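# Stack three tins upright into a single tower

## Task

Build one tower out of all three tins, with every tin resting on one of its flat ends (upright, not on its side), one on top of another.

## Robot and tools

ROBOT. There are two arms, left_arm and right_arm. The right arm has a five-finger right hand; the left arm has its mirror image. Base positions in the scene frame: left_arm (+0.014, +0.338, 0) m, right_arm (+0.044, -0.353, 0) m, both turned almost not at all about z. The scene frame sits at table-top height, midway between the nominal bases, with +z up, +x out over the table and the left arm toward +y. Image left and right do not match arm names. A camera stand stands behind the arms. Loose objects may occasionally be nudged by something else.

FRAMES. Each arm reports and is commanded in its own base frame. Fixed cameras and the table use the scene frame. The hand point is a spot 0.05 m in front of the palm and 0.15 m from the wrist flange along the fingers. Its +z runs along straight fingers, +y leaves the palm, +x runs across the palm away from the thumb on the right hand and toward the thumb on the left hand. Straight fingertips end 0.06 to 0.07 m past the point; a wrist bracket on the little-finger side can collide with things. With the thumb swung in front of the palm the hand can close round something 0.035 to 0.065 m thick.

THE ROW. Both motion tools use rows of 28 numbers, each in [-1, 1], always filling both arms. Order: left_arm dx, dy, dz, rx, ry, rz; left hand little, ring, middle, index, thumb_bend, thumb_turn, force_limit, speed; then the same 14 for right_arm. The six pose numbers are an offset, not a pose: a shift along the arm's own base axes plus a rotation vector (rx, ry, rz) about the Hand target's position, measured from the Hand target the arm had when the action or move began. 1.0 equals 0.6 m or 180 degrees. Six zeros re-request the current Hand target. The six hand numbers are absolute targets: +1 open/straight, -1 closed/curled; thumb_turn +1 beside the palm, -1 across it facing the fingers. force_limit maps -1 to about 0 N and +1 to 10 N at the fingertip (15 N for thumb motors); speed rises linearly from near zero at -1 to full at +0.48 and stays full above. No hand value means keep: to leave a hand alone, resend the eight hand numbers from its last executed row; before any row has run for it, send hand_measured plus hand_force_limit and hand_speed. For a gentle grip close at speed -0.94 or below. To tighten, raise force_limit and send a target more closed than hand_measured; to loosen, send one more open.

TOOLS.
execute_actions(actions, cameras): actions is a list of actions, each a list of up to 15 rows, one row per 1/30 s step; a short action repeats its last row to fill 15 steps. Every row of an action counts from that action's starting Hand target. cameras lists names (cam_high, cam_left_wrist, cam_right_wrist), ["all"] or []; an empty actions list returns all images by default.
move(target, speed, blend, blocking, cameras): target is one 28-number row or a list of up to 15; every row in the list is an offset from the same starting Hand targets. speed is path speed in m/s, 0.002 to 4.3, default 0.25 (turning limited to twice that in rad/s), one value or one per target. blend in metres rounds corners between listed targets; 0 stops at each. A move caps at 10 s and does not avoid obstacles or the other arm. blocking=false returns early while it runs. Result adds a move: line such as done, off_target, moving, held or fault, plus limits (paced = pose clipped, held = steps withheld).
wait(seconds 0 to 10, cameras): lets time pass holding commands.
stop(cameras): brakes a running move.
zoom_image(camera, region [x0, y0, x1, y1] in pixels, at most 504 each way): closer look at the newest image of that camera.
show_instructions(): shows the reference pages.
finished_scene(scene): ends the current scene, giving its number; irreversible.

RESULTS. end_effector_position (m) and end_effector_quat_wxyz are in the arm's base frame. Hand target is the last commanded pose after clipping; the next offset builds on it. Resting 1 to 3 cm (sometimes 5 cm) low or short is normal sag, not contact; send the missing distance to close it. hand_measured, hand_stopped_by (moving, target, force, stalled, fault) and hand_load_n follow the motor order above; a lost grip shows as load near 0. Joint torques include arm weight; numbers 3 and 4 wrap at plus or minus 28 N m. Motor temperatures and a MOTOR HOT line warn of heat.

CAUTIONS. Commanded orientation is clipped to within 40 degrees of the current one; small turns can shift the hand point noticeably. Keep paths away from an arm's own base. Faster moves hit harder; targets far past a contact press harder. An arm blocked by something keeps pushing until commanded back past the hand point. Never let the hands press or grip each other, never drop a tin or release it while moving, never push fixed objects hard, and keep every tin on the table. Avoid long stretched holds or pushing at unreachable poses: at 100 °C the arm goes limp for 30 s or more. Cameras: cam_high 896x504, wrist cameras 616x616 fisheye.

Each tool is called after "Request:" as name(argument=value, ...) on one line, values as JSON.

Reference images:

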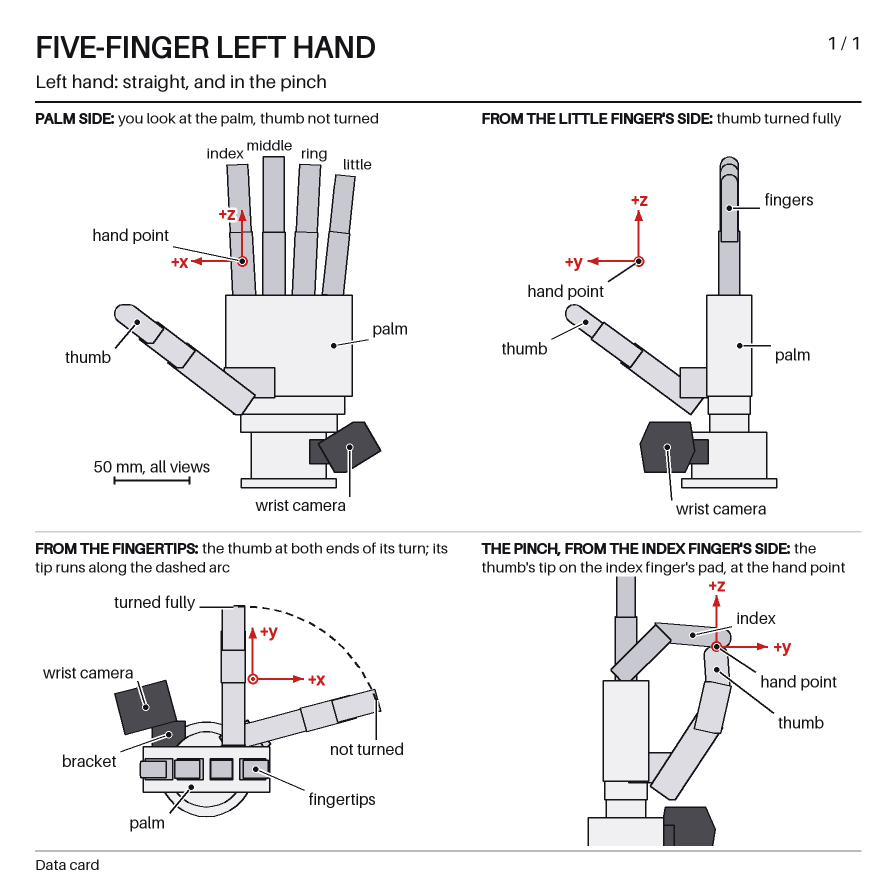

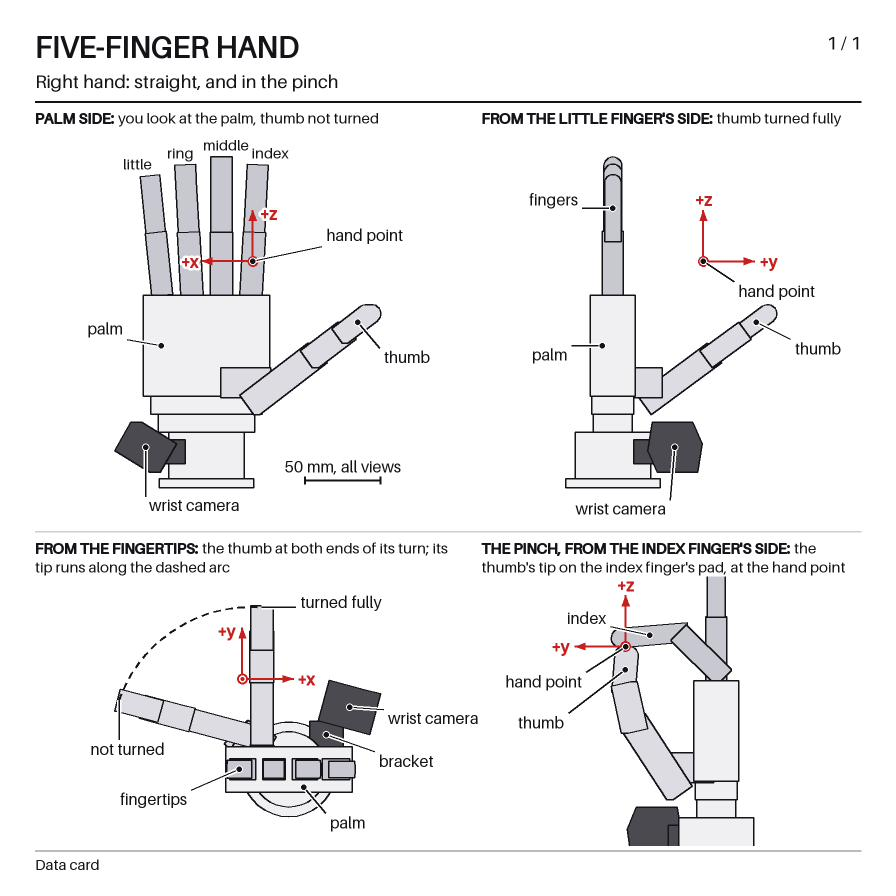

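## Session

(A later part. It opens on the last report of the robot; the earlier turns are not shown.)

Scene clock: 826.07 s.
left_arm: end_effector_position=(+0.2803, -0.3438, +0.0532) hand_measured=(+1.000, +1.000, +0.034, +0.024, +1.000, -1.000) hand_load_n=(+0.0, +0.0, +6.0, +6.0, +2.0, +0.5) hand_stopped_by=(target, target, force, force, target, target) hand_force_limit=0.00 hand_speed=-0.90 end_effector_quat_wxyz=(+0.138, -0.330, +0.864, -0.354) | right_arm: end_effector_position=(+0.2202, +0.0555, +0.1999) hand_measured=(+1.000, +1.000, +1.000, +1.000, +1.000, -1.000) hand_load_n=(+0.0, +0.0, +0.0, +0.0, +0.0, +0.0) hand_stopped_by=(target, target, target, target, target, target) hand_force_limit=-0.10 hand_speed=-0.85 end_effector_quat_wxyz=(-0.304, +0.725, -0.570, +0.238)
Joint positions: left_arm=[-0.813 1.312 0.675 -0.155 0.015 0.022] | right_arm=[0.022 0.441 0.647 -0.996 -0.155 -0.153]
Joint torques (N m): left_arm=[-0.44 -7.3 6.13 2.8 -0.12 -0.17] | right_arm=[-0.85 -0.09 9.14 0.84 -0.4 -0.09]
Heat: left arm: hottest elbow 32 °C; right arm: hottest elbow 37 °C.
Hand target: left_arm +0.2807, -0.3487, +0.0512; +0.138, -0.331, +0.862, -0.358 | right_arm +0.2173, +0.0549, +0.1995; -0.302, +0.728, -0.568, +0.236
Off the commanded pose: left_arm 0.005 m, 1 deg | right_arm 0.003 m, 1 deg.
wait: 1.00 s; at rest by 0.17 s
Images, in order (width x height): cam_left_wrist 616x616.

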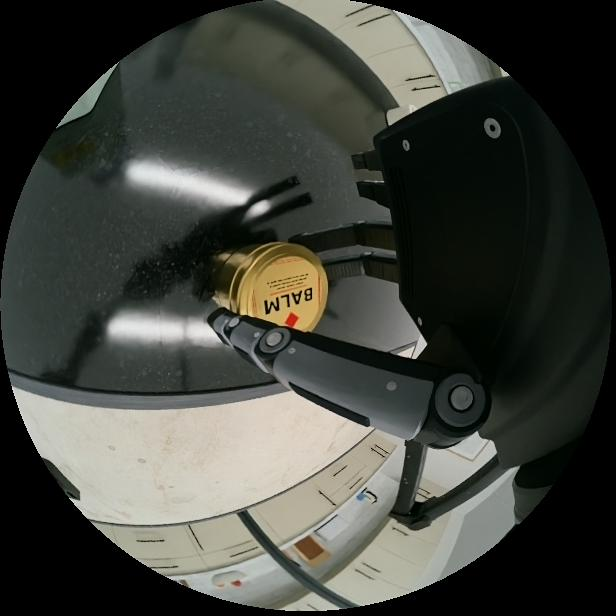

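Request:
move(target=[[0.02,-0.023,0.167,0,0,0,1,1,-0.1,-0.1,1,-1,0.0,-0.9,0,0,0,0,0,0,1,1,1,1,1,-1,-0.1,-0.85],[0.025,-0.017,0.39,0,0,0,1,1,-0.1,-0.1,1,-1,0.0,-0.9,0,0,0,0,0,0,1,1,1,1,1,-1,-0.1,-0.85],[0.222,0.371,0.435,0,0,0.189,1,1,-0.1,-0.1,1,-1,0.0,-0.9,0,0,0,0,0,0,1,1,1,1,1,-1,-0.1,-0.85]], speed=[0.08,0.14,0.16], blend=[0.03,0.04,0], cameras=["cam_high","cam_left_wrist"])

Request:
zoom_image(camera="cam_high", region=[545, 305, 635, 395])

Scene clock: 844.33 s.
left_arm: end_effector_position=(+0.4034, -0.1227, +0.2798) hand_measured=(+1.000, +1.000, +0.034, +0.024, +1.000, -1.000) hand_load_n=(+0.0, +0.0, +6.0, +6.0, +2.0, +0.5) hand_stopped_by=(target, target, force, force, target, target) hand_force_limit=0.00 hand_speed=-0.90 end_effector_quat_wxyz=(+0.222, -0.576, +0.735, -0.281) | right_arm: end_effector_position=(+0.2202, +0.0555, +0.1999) hand_measured=(+1.000, +1.000, +1.000, +1.000, +1.000, -1.000) hand_load_n=(+0.0, -0.5, +0.0, +0.0, +0.0, +0.0) hand_stopped_by=(target, target, target, target, target, target) hand_force_limit=-0.10 hand_speed=-0.85 end_effector_quat_wxyz=(-0.304, +0.725, -0.570, +0.238)
Joint positions: left_arm=[-0.218 1.085 1.144 -0.897 0.014 0.019] | right_arm=[0.022 0.441 0.647 -0.996 -0.155 -0.153]
Joint torques (N m): left_arm=[0.03 -7.06 11.73 1.42 0.17 -0.09] | right_arm=[-0.62 0.21 9.09 1.07 -0.42 -0.11]
Heat: left arm: hottest elbow 33 °C; right arm: hottest elbow 37 °C.
Hand target: left_arm +0.4139, -0.1261, +0.3122; +0.237, -0.569, +0.728, -0.302 | right_arm +0.2173, +0.0549, +0.1995; -0.302, +0.728, -0.568, +0.236
Off the commanded pose: left_arm 0.034 m, 3 deg | right_arm 0.003 m, 1 deg.
move: off_target (left_arm)
Images, in order (width x height): cam_high 896x504, cam_left_wrist 616x616.

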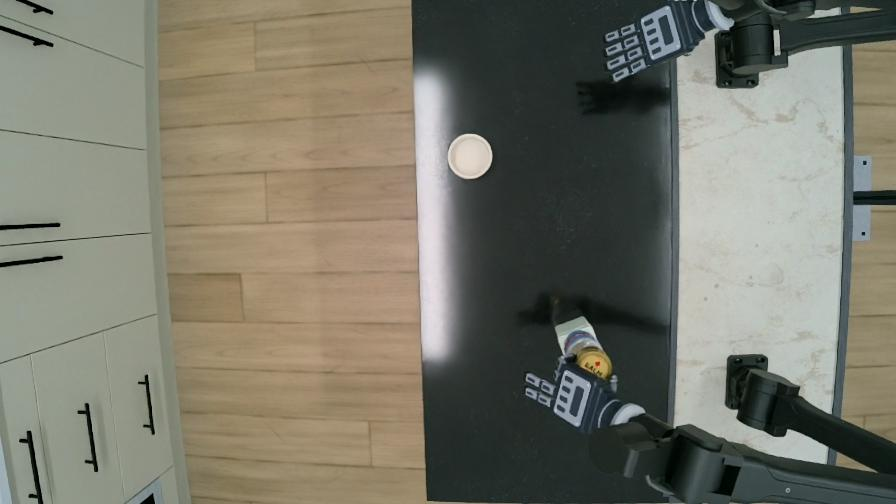

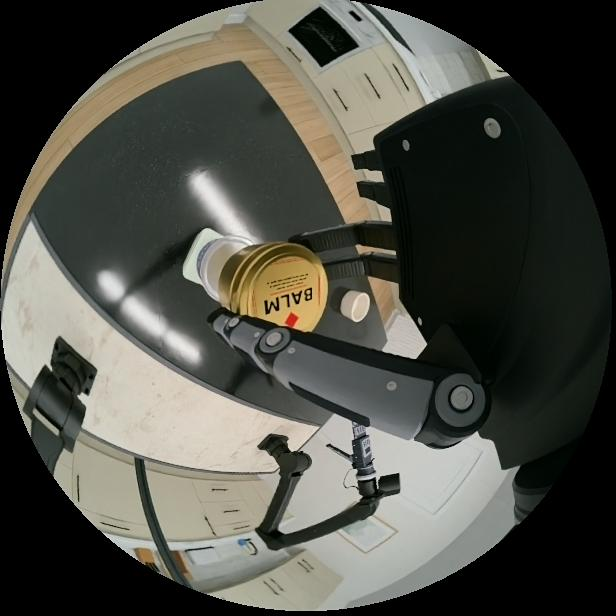

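Scaled by 5.600.

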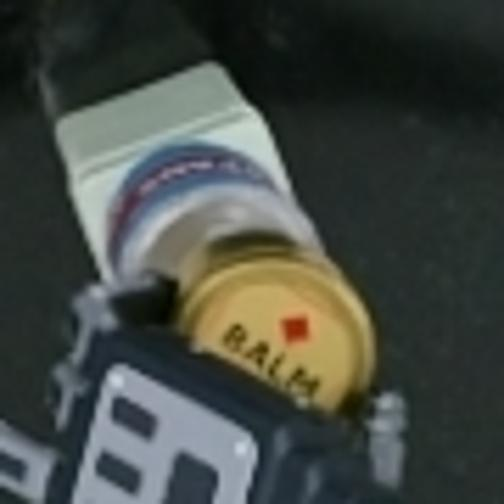

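Request:
move(target=[-0.0025,-0.0027,-0.118,0,0,0,1,1,-0.1,-0.1,1,-1,0.0,-0.9,0,0,0,0,0,0,1,1,1,1,1,-1,-0.1,-0.85], speed=0.06, cameras=["cam_high","cam_left_wrist"])

Request:
zoom_image(camera="cam_high", region=[545, 305, 635, 395])

Request:
zoom_image(camera="cam_left_wrist", region=[150, 180, 400, 430])

Scene clock: 855.90 s.
left_arm: end_effector_position=(+0.4079, -0.1237, +0.2331) hand_measured=(+1.000, +1.000, +0.034, +0.024, +1.000, -1.000) hand_load_n=(+0.0, +0.0, +6.0, +6.5, +2.0, +0.0) hand_stopped_by=(target, target, force, force, target, target) hand_force_limit=0.00 hand_speed=-0.90 end_effector_quat_wxyz=(+0.228, -0.573, +0.732, -0.288) | right_arm: end_effector_position=(+0.2202, +0.0555, +0.1999) hand_measured=(+1.000, +1.000, +1.000, +1.000, +1.000, -1.000) hand_load_n=(+0.0, +0.0, +0.0, +0.0, +0.0, +0.0) hand_stopped_by=(target, target, target, target, target, target) hand_force_limit=-0.10 hand_speed=-0.85 end_effector_quat_wxyz=(-0.304, +0.725, -0.570, +0.238)
Joint positions: left_arm=[-0.218 1.085 1.014 -0.747 0.014 0.019] | right_arm=[0.022 0.441 0.647 -0.996 -0.155 -0.153]
Joint torques (N m): left_arm=[-0.5 -7.47 7.71 2.8 0 -0.12] | right_arm=[-0.21 -0.15 9.2 0.95 -0.41 -0.09]
Heat: left arm: hottest elbow 34 °C; right arm: hottest elbow 36 °C.
Hand target: left_arm +0.4124, -0.1277, +0.2412; +0.236, -0.569, +0.728, -0.302 | right_arm +0.2173, +0.0549, +0.1995; -0.302, +0.728, -0.568, +0.236
Off the commanded pose: left_arm 0.010 m, 2 deg | right_arm 0.003 m, 1 deg.
move: done
Images, in order (width x height): cam_high 896x504, cam_left_wrist 616x616.

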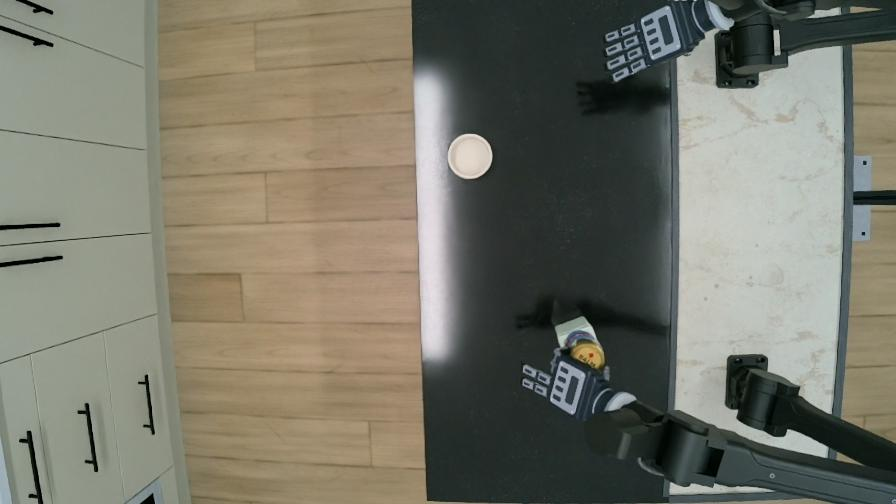

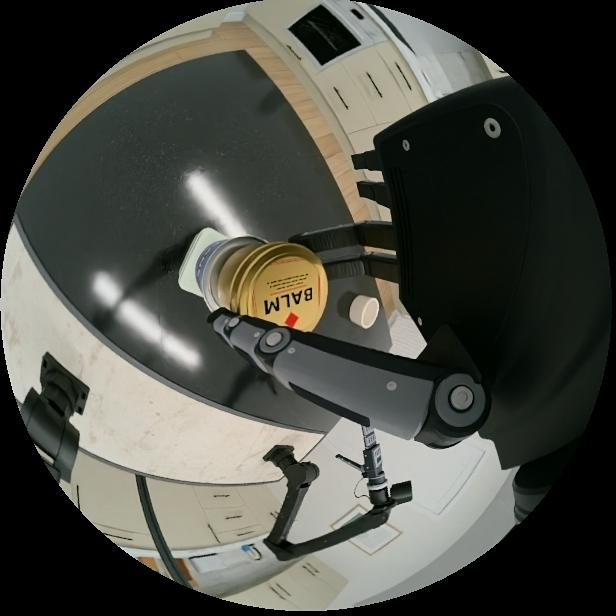

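Scaled by 5.600.

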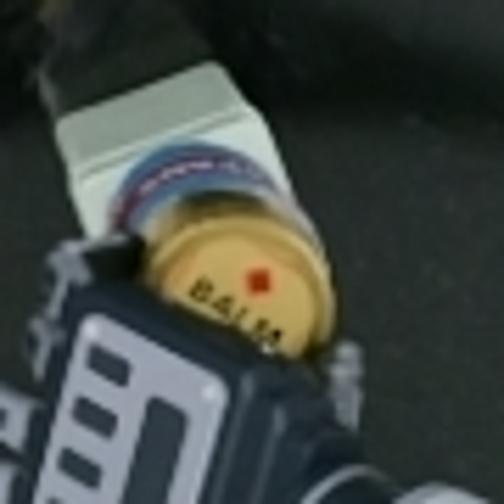

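Scaled by 2.016 from the camera's 616x616 image, which has a finer 880x880 frame.

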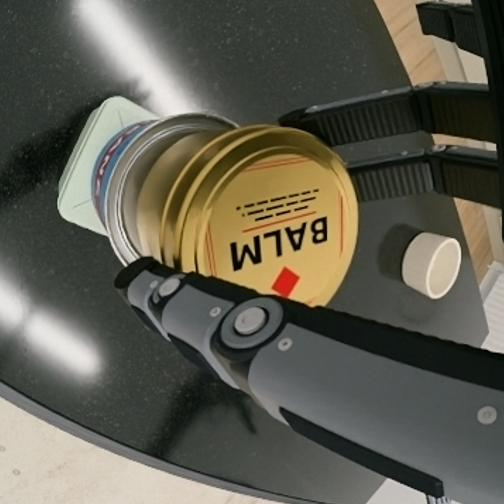

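Request:
move(target=[-0.008,0.004,-0.02,0,0,0,1,1,-0.1,-0.1,1,-1,0.0,-0.9,0,0,0,0,0,0,1,1,1,1,1,-1,-0.1,-0.85], speed=0.04, cameras=["cam_high","cam_left_wrist"])

Request:
zoom_image(camera="cam_high", region=[545, 305, 635, 395])

Request:
zoom_image(camera="cam_left_wrist", region=[150, 180, 400, 430])

Scene clock: 862.60 s.
left_arm: end_effector_position=(+0.4076, -0.1237, +0.2260) hand_measured=(+1.000, +1.000, +0.034, +0.024, +1.000, -1.000) hand_load_n=(+0.0, +0.0, +5.5, +6.0, +2.0, +0.0) hand_stopped_by=(target, target, force, force, target, target) hand_force_limit=0.00 hand_speed=-0.90 end_effector_quat_wxyz=(+0.232, -0.572, +0.730, -0.293) | right_arm: end_effector_position=(+0.2202, +0.0555, +0.1999) hand_measured=(+1.000, +1.000, +1.000, +1.000, +1.000, -1.000) hand_load_n=(+0.0, +0.0, +0.0, +0.0, +0.0, +0.0) hand_stopped_by=(target, target, target, target, target, target) hand_force_limit=-0.10 hand_speed=-0.85 end_effector_quat_wxyz=(-0.304, +0.725, -0.570, +0.238)
Joint positions: left_arm=[-0.218 1.078 0.986 -0.713 0.014 0.019] | right_arm=[0.022 0.441 0.647 -0.996 -0.155 -0.153]
Joint torques (N m): left_arm=[-0.09 -7.71 6.91 2.61 0.11 -0.1] | right_arm=[-0.56 0.15 9.06 0.96 -0.42 -0.1]
Heat: left arm: hottest elbow 34 °C; right arm: hottest elbow 36 °C.
Hand target: left_arm +0.4076, -0.1254, +0.2292; +0.236, -0.569, +0.728, -0.302 | right_arm +0.2173, +0.0549, +0.1995; -0.302, +0.728, -0.568, +0.236
Off the commanded pose: left_arm 0.004 m, 1 deg | right_arm 0.003 m, 1 deg.
move: done
Images, in order (width x height): cam_high 896x504, cam_left_wrist 616x616.

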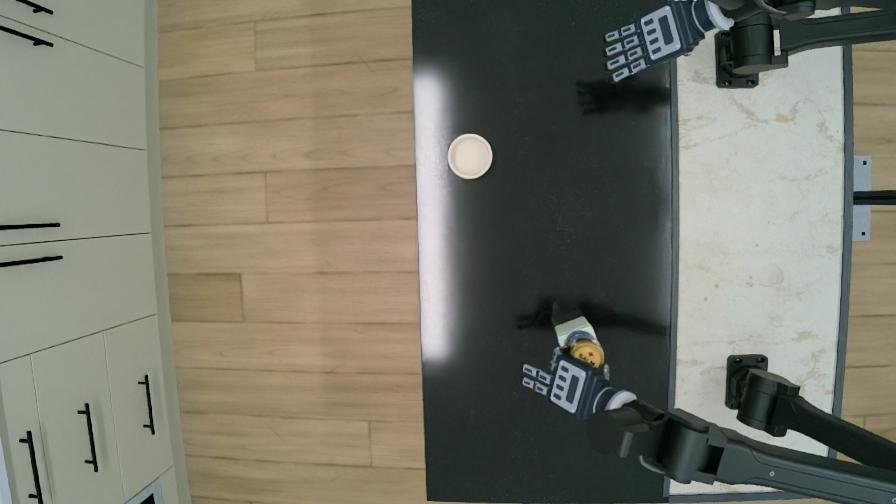

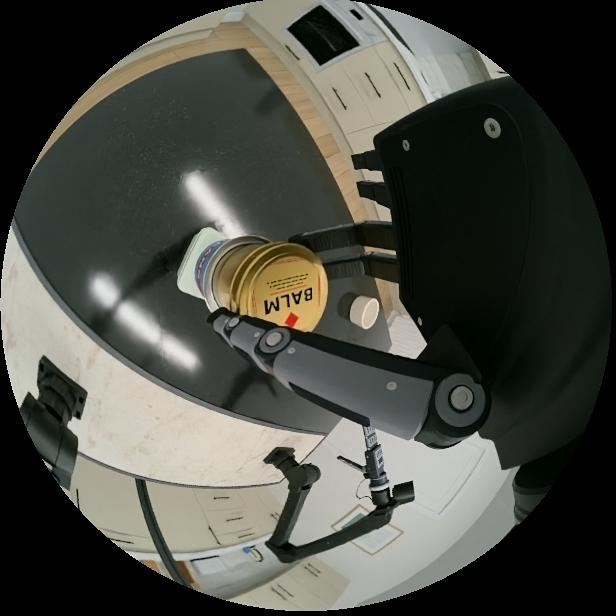

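Scaled by 5.600.

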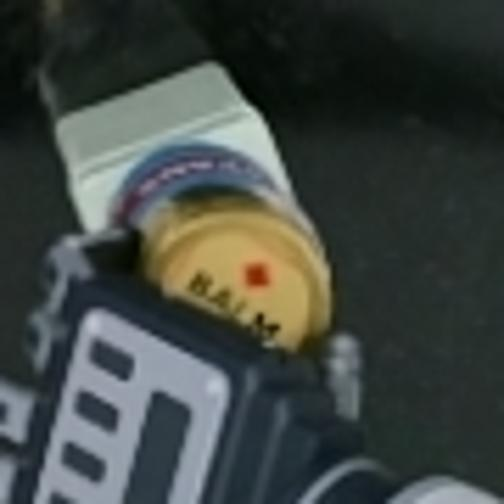

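Scaled by 2.016 from the camera's 616x616 image, which has a finer 880x880 frame.

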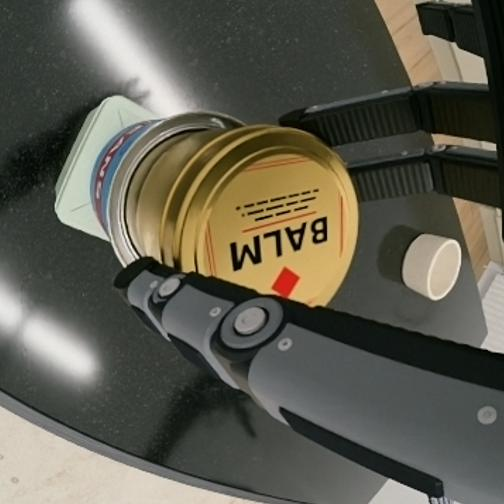

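Request:
move(target=[-0.006,0.004,-0.013,0,0,0,1,1,-0.1,-0.1,1,-1,0.0,-0.9,0,0,0,0,0,0,1,1,1,1,1,-1,-0.1,-0.85], speed=0.04, cameras=["cam_high","cam_left_wrist"])

Request:
zoom_image(camera="cam_high", region=[545, 305, 635, 395])

Request:
zoom_image(camera="cam_left_wrist", region=[150, 180, 400, 430])

Scene clock: 870.60 s.
left_arm: end_effector_position=(+0.4065, -0.1236, +0.2258) hand_measured=(+1.000, +1.000, +0.034, +0.024, +1.000, -1.000) hand_load_n=(+0.0, +0.0, +6.0, +6.0, +2.0, +0.0) hand_stopped_by=(target, target, force, force, target, target) hand_force_limit=0.00 hand_speed=-0.90 end_effector_quat_wxyz=(+0.237, -0.569, +0.727, -0.301) | right_arm: end_effector_position=(+0.2202, +0.0555, +0.1999) hand_measured=(+1.000, +1.000, +1.000, +1.000, +1.000, -1.000) hand_load_n=(+0.0, +0.0, +0.0, +0.0, +0.0, +0.0) hand_stopped_by=(target, target, target, target, target, target) hand_force_limit=-0.10 hand_speed=-0.85 end_effector_quat_wxyz=(-0.304, +0.725, -0.570, +0.238)
Joint positions: left_arm=[-0.218 1.062 0.967 -0.689 0.015 0.019] | right_arm=[0.022 0.441 0.647 -0.996 -0.155 -0.153]
Joint torques (N m): left_arm=[0.26 -6.95 6.43 2.35 0.2 -0.06] | right_arm=[-0.38 -0.09 9.21 1.11 -0.42 -0.09]
Heat: left arm: hottest elbow 34 °C; right arm: hottest elbow 36 °C.
Hand target: left_arm +0.4040, -0.1230, +0.2217; +0.237, -0.569, +0.728, -0.302 | right_arm +0.2173, +0.0549, +0.1995; -0.302, +0.728, -0.568, +0.236
Off the commanded pose: left_arm 0.005 m, 0 deg | right_arm 0.003 m, 1 deg.
move: done
Images, in order (width x height): cam_high 896x504, cam_left_wrist 616x616.

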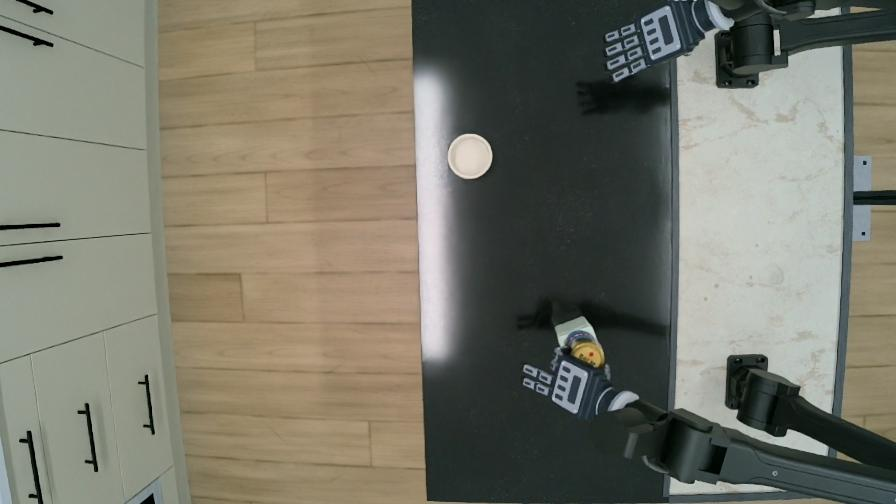

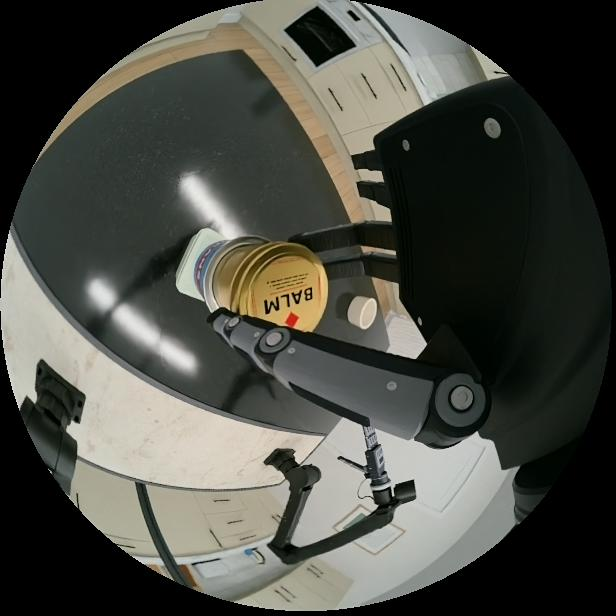

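Scaled by 5.600.

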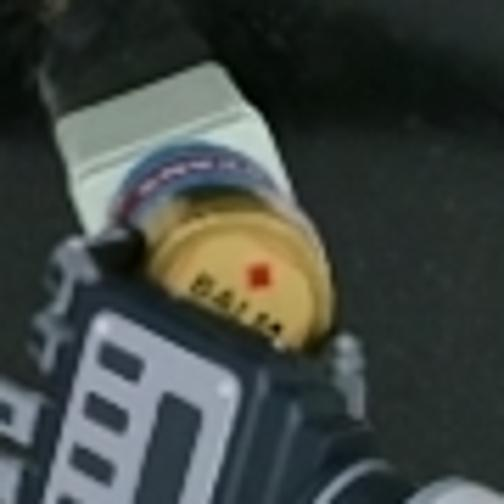

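Scaled by 2.016 from the camera's 616x616 image, which has a finer 880x880 frame.

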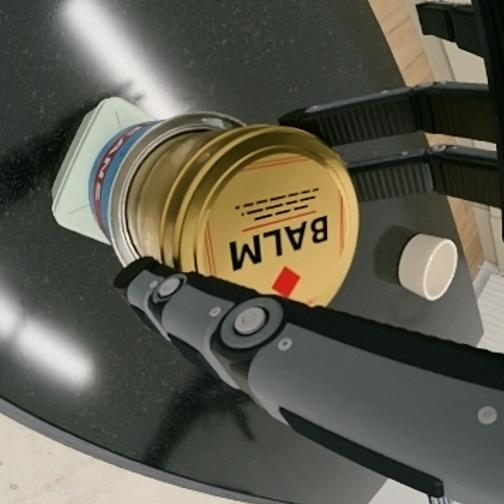

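Request:
move(target=[-0.012,0.005,0.012,0,0,0,1,1,-0.1,-0.1,1,-1,0.0,-0.9,0,0,0,0,0,0,1,1,1,1,1,-1,-0.1,-0.85], speed=0.04, cameras=["cam_high","cam_left_wrist"])

Request:
zoom_image(camera="cam_high", region=[545, 305, 635, 395])

Request:
zoom_image(camera="cam_left_wrist", region=[150, 180, 400, 430])

Scene clock: 884.60 s.
left_arm: end_effector_position=(+0.4024, -0.1235, +0.2263) hand_measured=(+1.000, +1.000, +0.034, +0.024, +1.000, -1.000) hand_load_n=(+0.0, +0.0, +5.0, +6.5, +2.0, +0.0) hand_stopped_by=(target, target, force, force, target, target) hand_force_limit=0.00 hand_speed=-0.90 end_effector_quat_wxyz=(+0.236, -0.569, +0.728, -0.302) | right_arm: end_effector_position=(+0.2202, +0.0555, +0.1999) hand_measured=(+1.000, +1.000, +1.000, +1.000, +1.000, -1.000) hand_load_n=(+0.0, +0.0, +0.0, +0.0, +0.0, +0.0) hand_stopped_by=(target, target, target, target, target, target) hand_force_limit=-0.10 hand_speed=-0.85 end_effector_quat_wxyz=(-0.304, +0.725, -0.570, +0.238)
Joint positions: left_arm=[-0.218 1.05 0.96 -0.693 0.019 0.019] | right_arm=[0.022 0.441 0.647 -0.996 -0.155 -0.153]
Joint torques (N m): left_arm=[0.56 -7.82 7.12 1.36 0.16 -0.03] | right_arm=[-0.32 -0.38 9.11 0.94 -0.42 -0.1]
Heat: left arm: hottest elbow 33 °C; right arm: hottest elbow 36 °C.
Hand target: left_arm +0.3968, -0.1200, +0.2286; +0.236, -0.569, +0.728, -0.302 | right_arm +0.2173, +0.0549, +0.1995; -0.302, +0.728, -0.568, +0.236
Off the commanded pose: left_arm 0.007 m, 0 deg | right_arm 0.003 m, 1 deg.
move: done
Images, in order (width x height): cam_high 896x504, cam_left_wrist 616x616.

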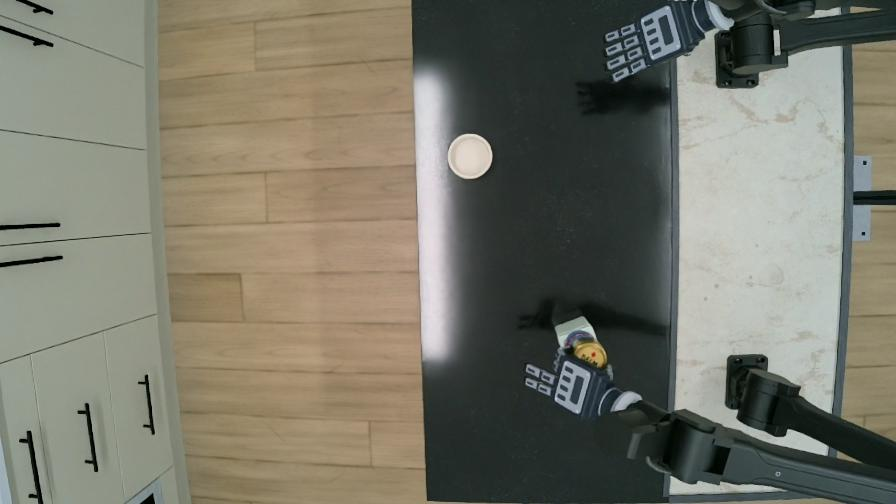

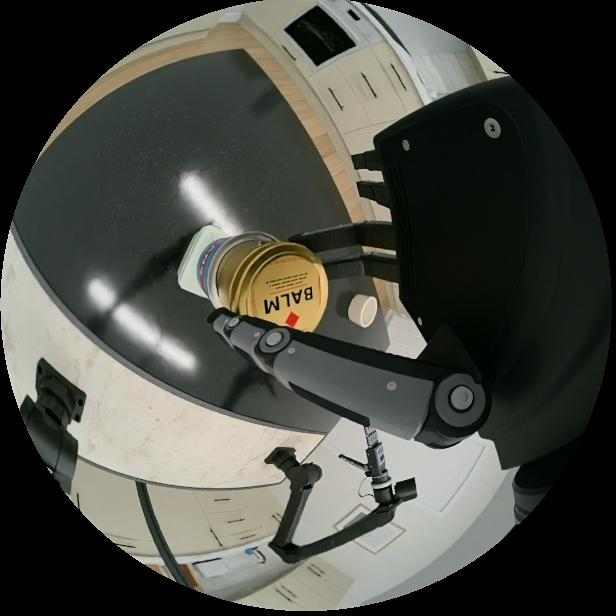

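Scaled by 5.600.

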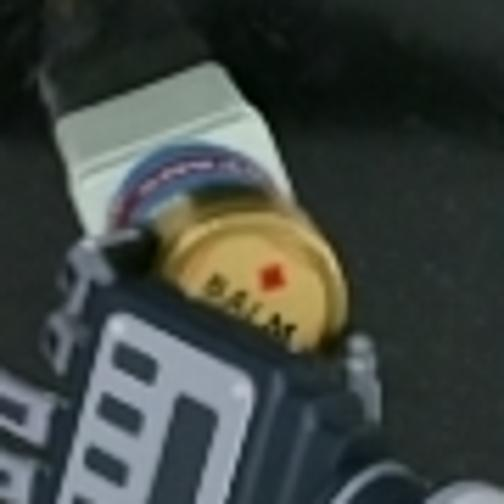

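Scaled by 2.016 from the camera's 616x616 image, which has a finer 880x880 frame.

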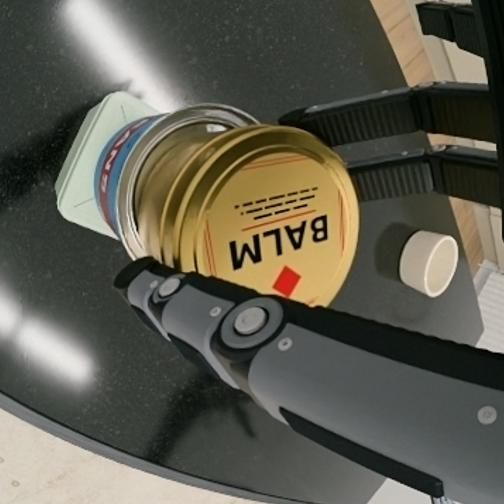

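Request:
move(target=[0,0,-0.002,0,0,0,1,1,1,1,1,-1,0.0,-0.88,0,0,0,0,0,0,1,1,1,1,1,-1,-0.1,-0.85], speed=0.03, cameras=["cam_high","cam_left_wrist"])

Request:
zoom_image(camera="cam_high", region=[545, 305, 635, 395])

Request:
zoom_image(camera="cam_left_wrist", region=[150, 180, 400, 430])

Scene clock: 894.60 s.
left_arm: end_effector_position=(+0.4007, -0.1232, +0.2229) hand_measured=(+1.000, +1.000, +1.000, +1.000, +1.000, -1.000) hand_load_n=(+0.0, +0.0, +0.0, +0.0, +0.0, +0.0) hand_stopped_by=(target, target, target, target, target, target) hand_force_limit=0.00 hand_speed=-0.88 end_effector_quat_wxyz=(+0.234, -0.569, +0.729, -0.300) | right_arm: end_effector_position=(+0.2202, +0.0555, +0.1999) hand_measured=(+1.000, +1.000, +1.000, +1.000, +1.000, -1.000) hand_load_n=(+0.0, +0.0, +0.0, +0.0, +0.0, +0.0) hand_stopped_by=(target, target, target, target, target, target) hand_force_limit=-0.10 hand_speed=-0.85 end_effector_quat_wxyz=(-0.304, +0.725, -0.570, +0.238)
Joint positions: left_arm=[-0.218 1.05 0.953 -0.693 0.019 0.019] | right_arm=[0.022 0.441 0.647 -0.996 -0.155 -0.153]
Joint torques (N m): left_arm=[0.56 -7.94 7.34 1.48 0.15 -0.03] | right_arm=[-0.09 -0.03 9.13 0.91 -0.43 -0.09]
Heat: left arm: hottest elbow 33 °C; right arm: hottest elbow 36 °C.
Hand target: left_arm +0.3968, -0.1200, +0.2274; +0.237, -0.569, +0.728, -0.302 | right_arm +0.2173, +0.0549, +0.1995; -0.302, +0.728, -0.568, +0.236
Off the commanded pose: left_arm 0.007 m, 0 deg | right_arm 0.003 m, 1 deg.
move: done
Images, in order (width x height): cam_high 896x504, cam_left_wrist 616x616.

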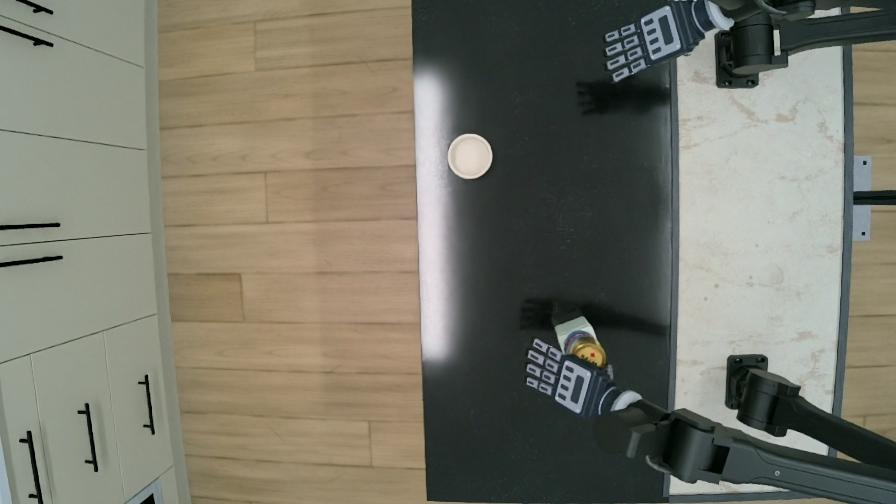

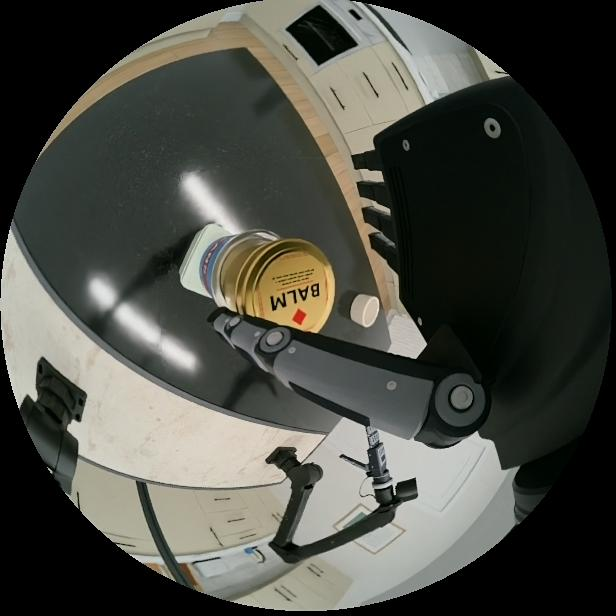

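Scaled by 5.600.

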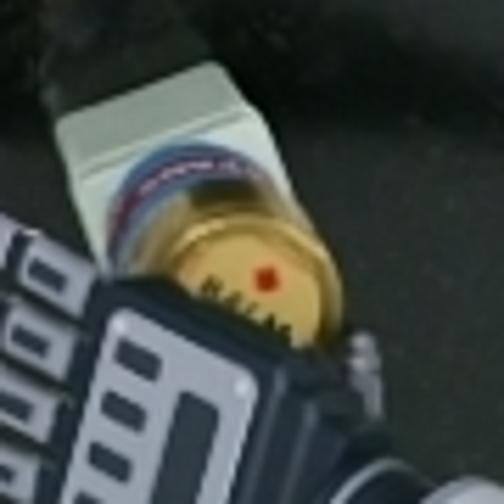

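Scaled by 2.016 from the camera's 616x616 image, which has a finer 880x880 frame.

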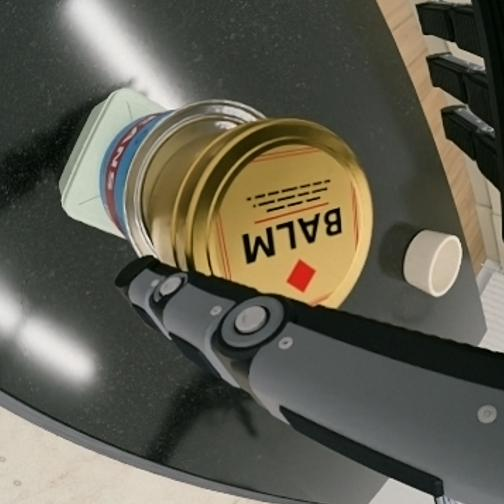

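Request:
move(target=[[-0.010,0.004,0.15,0,0,0,1,1,1,1,1,-1,0.0,-0.88,0,0,0,0,0,0,1,1,1,1,1,-1,-0.1,-0.85],[-0.22,0.10,0.16,0,0,0,1,1,1,1,1,-1,0.0,-0.88,0,0,0,0,0,0,1,1,1,1,1,-1,-0.1,-0.85],[-0.22,0.15,-0.05,0,0,0,1,1,1,1,1,-1,0.0,-0.88,0,0,0,0,0,0,1,1,1,1,1,-1,-0.1,-0.85]], speed=[0.06,0.2,0.2], blend=[0,0.05,0], cameras=["all"])

Request:
zoom_image(camera="cam_high", region=[545, 305, 635, 395])

Request:
zoom_image(camera="cam_left_wrist", region=[200, 150, 400, 350])

Scene clock: 910.87 s.
left_arm: end_effector_position=(+0.2595, -0.0320, +0.1895) hand_measured=(+1.000, +1.000, +1.000, +1.000, +1.000, -1.000) hand_load_n=(+0.0, +0.0, +0.0, +0.0, +0.0, +0.0) hand_stopped_by=(target, target, target, target, target, target) hand_force_limit=0.00 hand_speed=-0.88 end_effector_quat_wxyz=(+0.220, -0.577, +0.730, -0.293) | right_arm: end_effector_position=(+0.2202, +0.0555, +0.1999) hand_measured=(+1.000, +1.000, +1.000, +1.000, +1.000, -1.000) hand_load_n=(+0.0, +0.0, +0.0, +0.0, +0.0, +0.0) hand_stopped_by=(target, target, target, target, target, target) hand_force_limit=-0.10 hand_speed=-0.85 end_effector_quat_wxyz=(-0.304, +0.725, -0.570, +0.238)
Joint positions: left_arm=[0.122 0.621 0.678 -0.915 0.255 0.26] | right_arm=[0.022 0.441 0.647 -0.996 -0.155 -0.153]
Joint torques (N m): left_arm=[0.56 -0.85 7.83 2.67 0.34 0.01] | right_arm=[-0.5 -0.38 9.21 0.92 -0.41 -0.09]
Heat: left arm: hottest elbow 33 °C; right arm: hottest elbow 36 °C.
Hand target: left_arm +0.2648, -0.0299, +0.1976; +0.237, -0.569, +0.728, -0.302 | right_arm +0.2173, +0.0549, +0.1995; -0.302, +0.728, -0.568, +0.236
Off the commanded pose: left_arm 0.010 m, 2 deg | right_arm 0.003 m, 1 deg.
move: done

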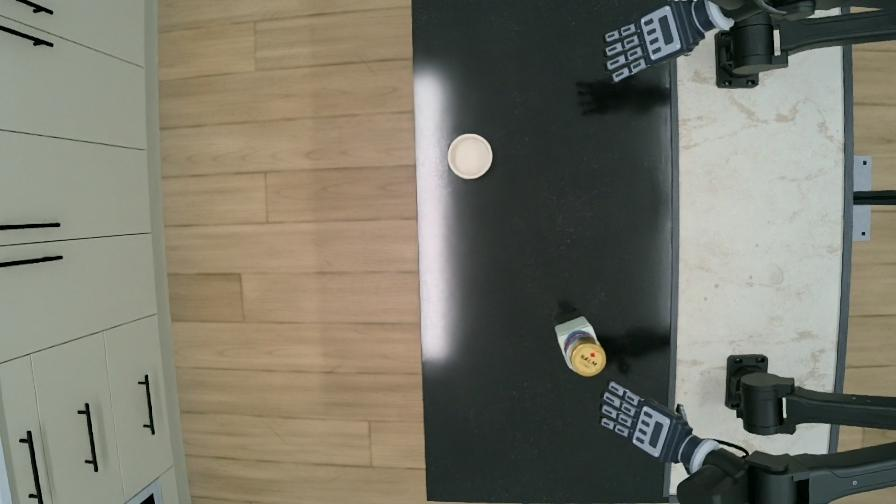

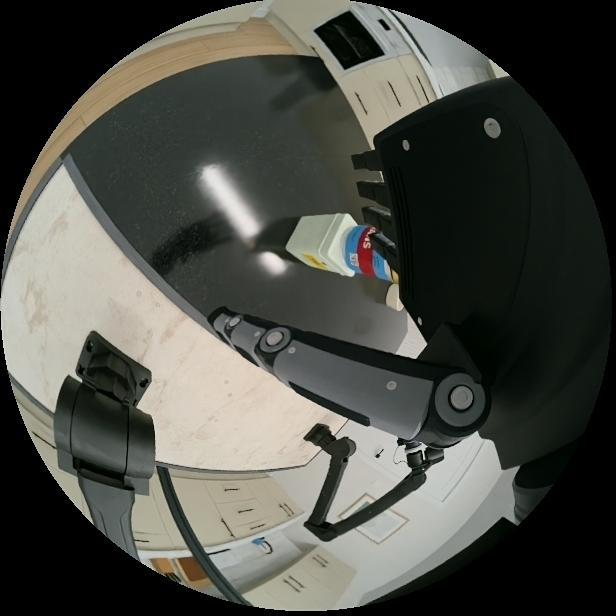

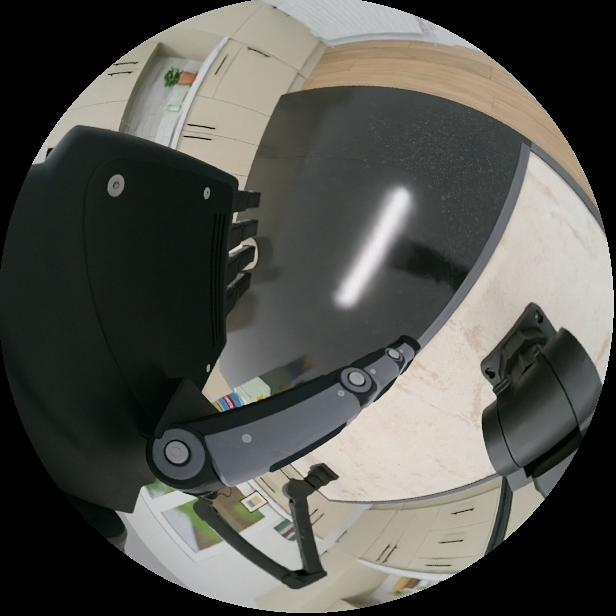

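Scaled by 5.600.

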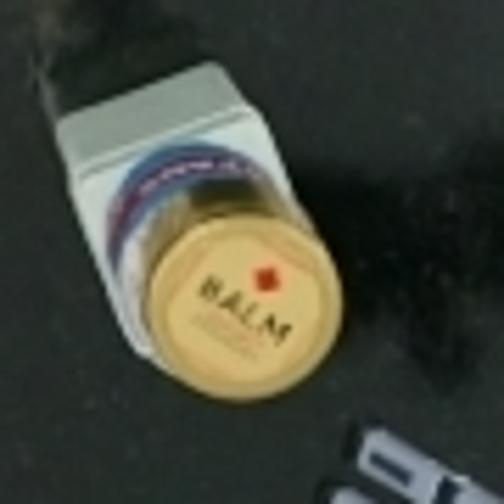

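Scaled by 2.520 from the camera's 616x616 image, which has a finer 880x880 frame.

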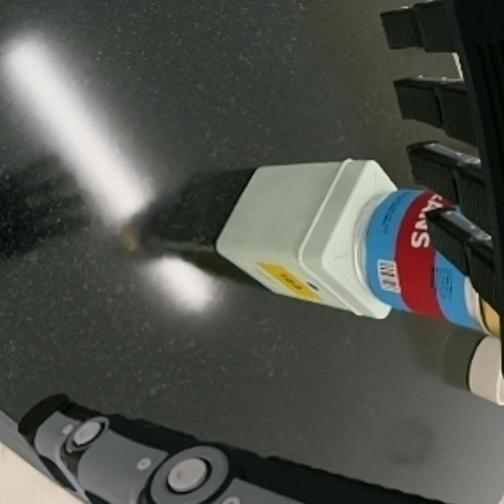

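Request:
finished_scene(scene=2)

The scene is finished: the task was done.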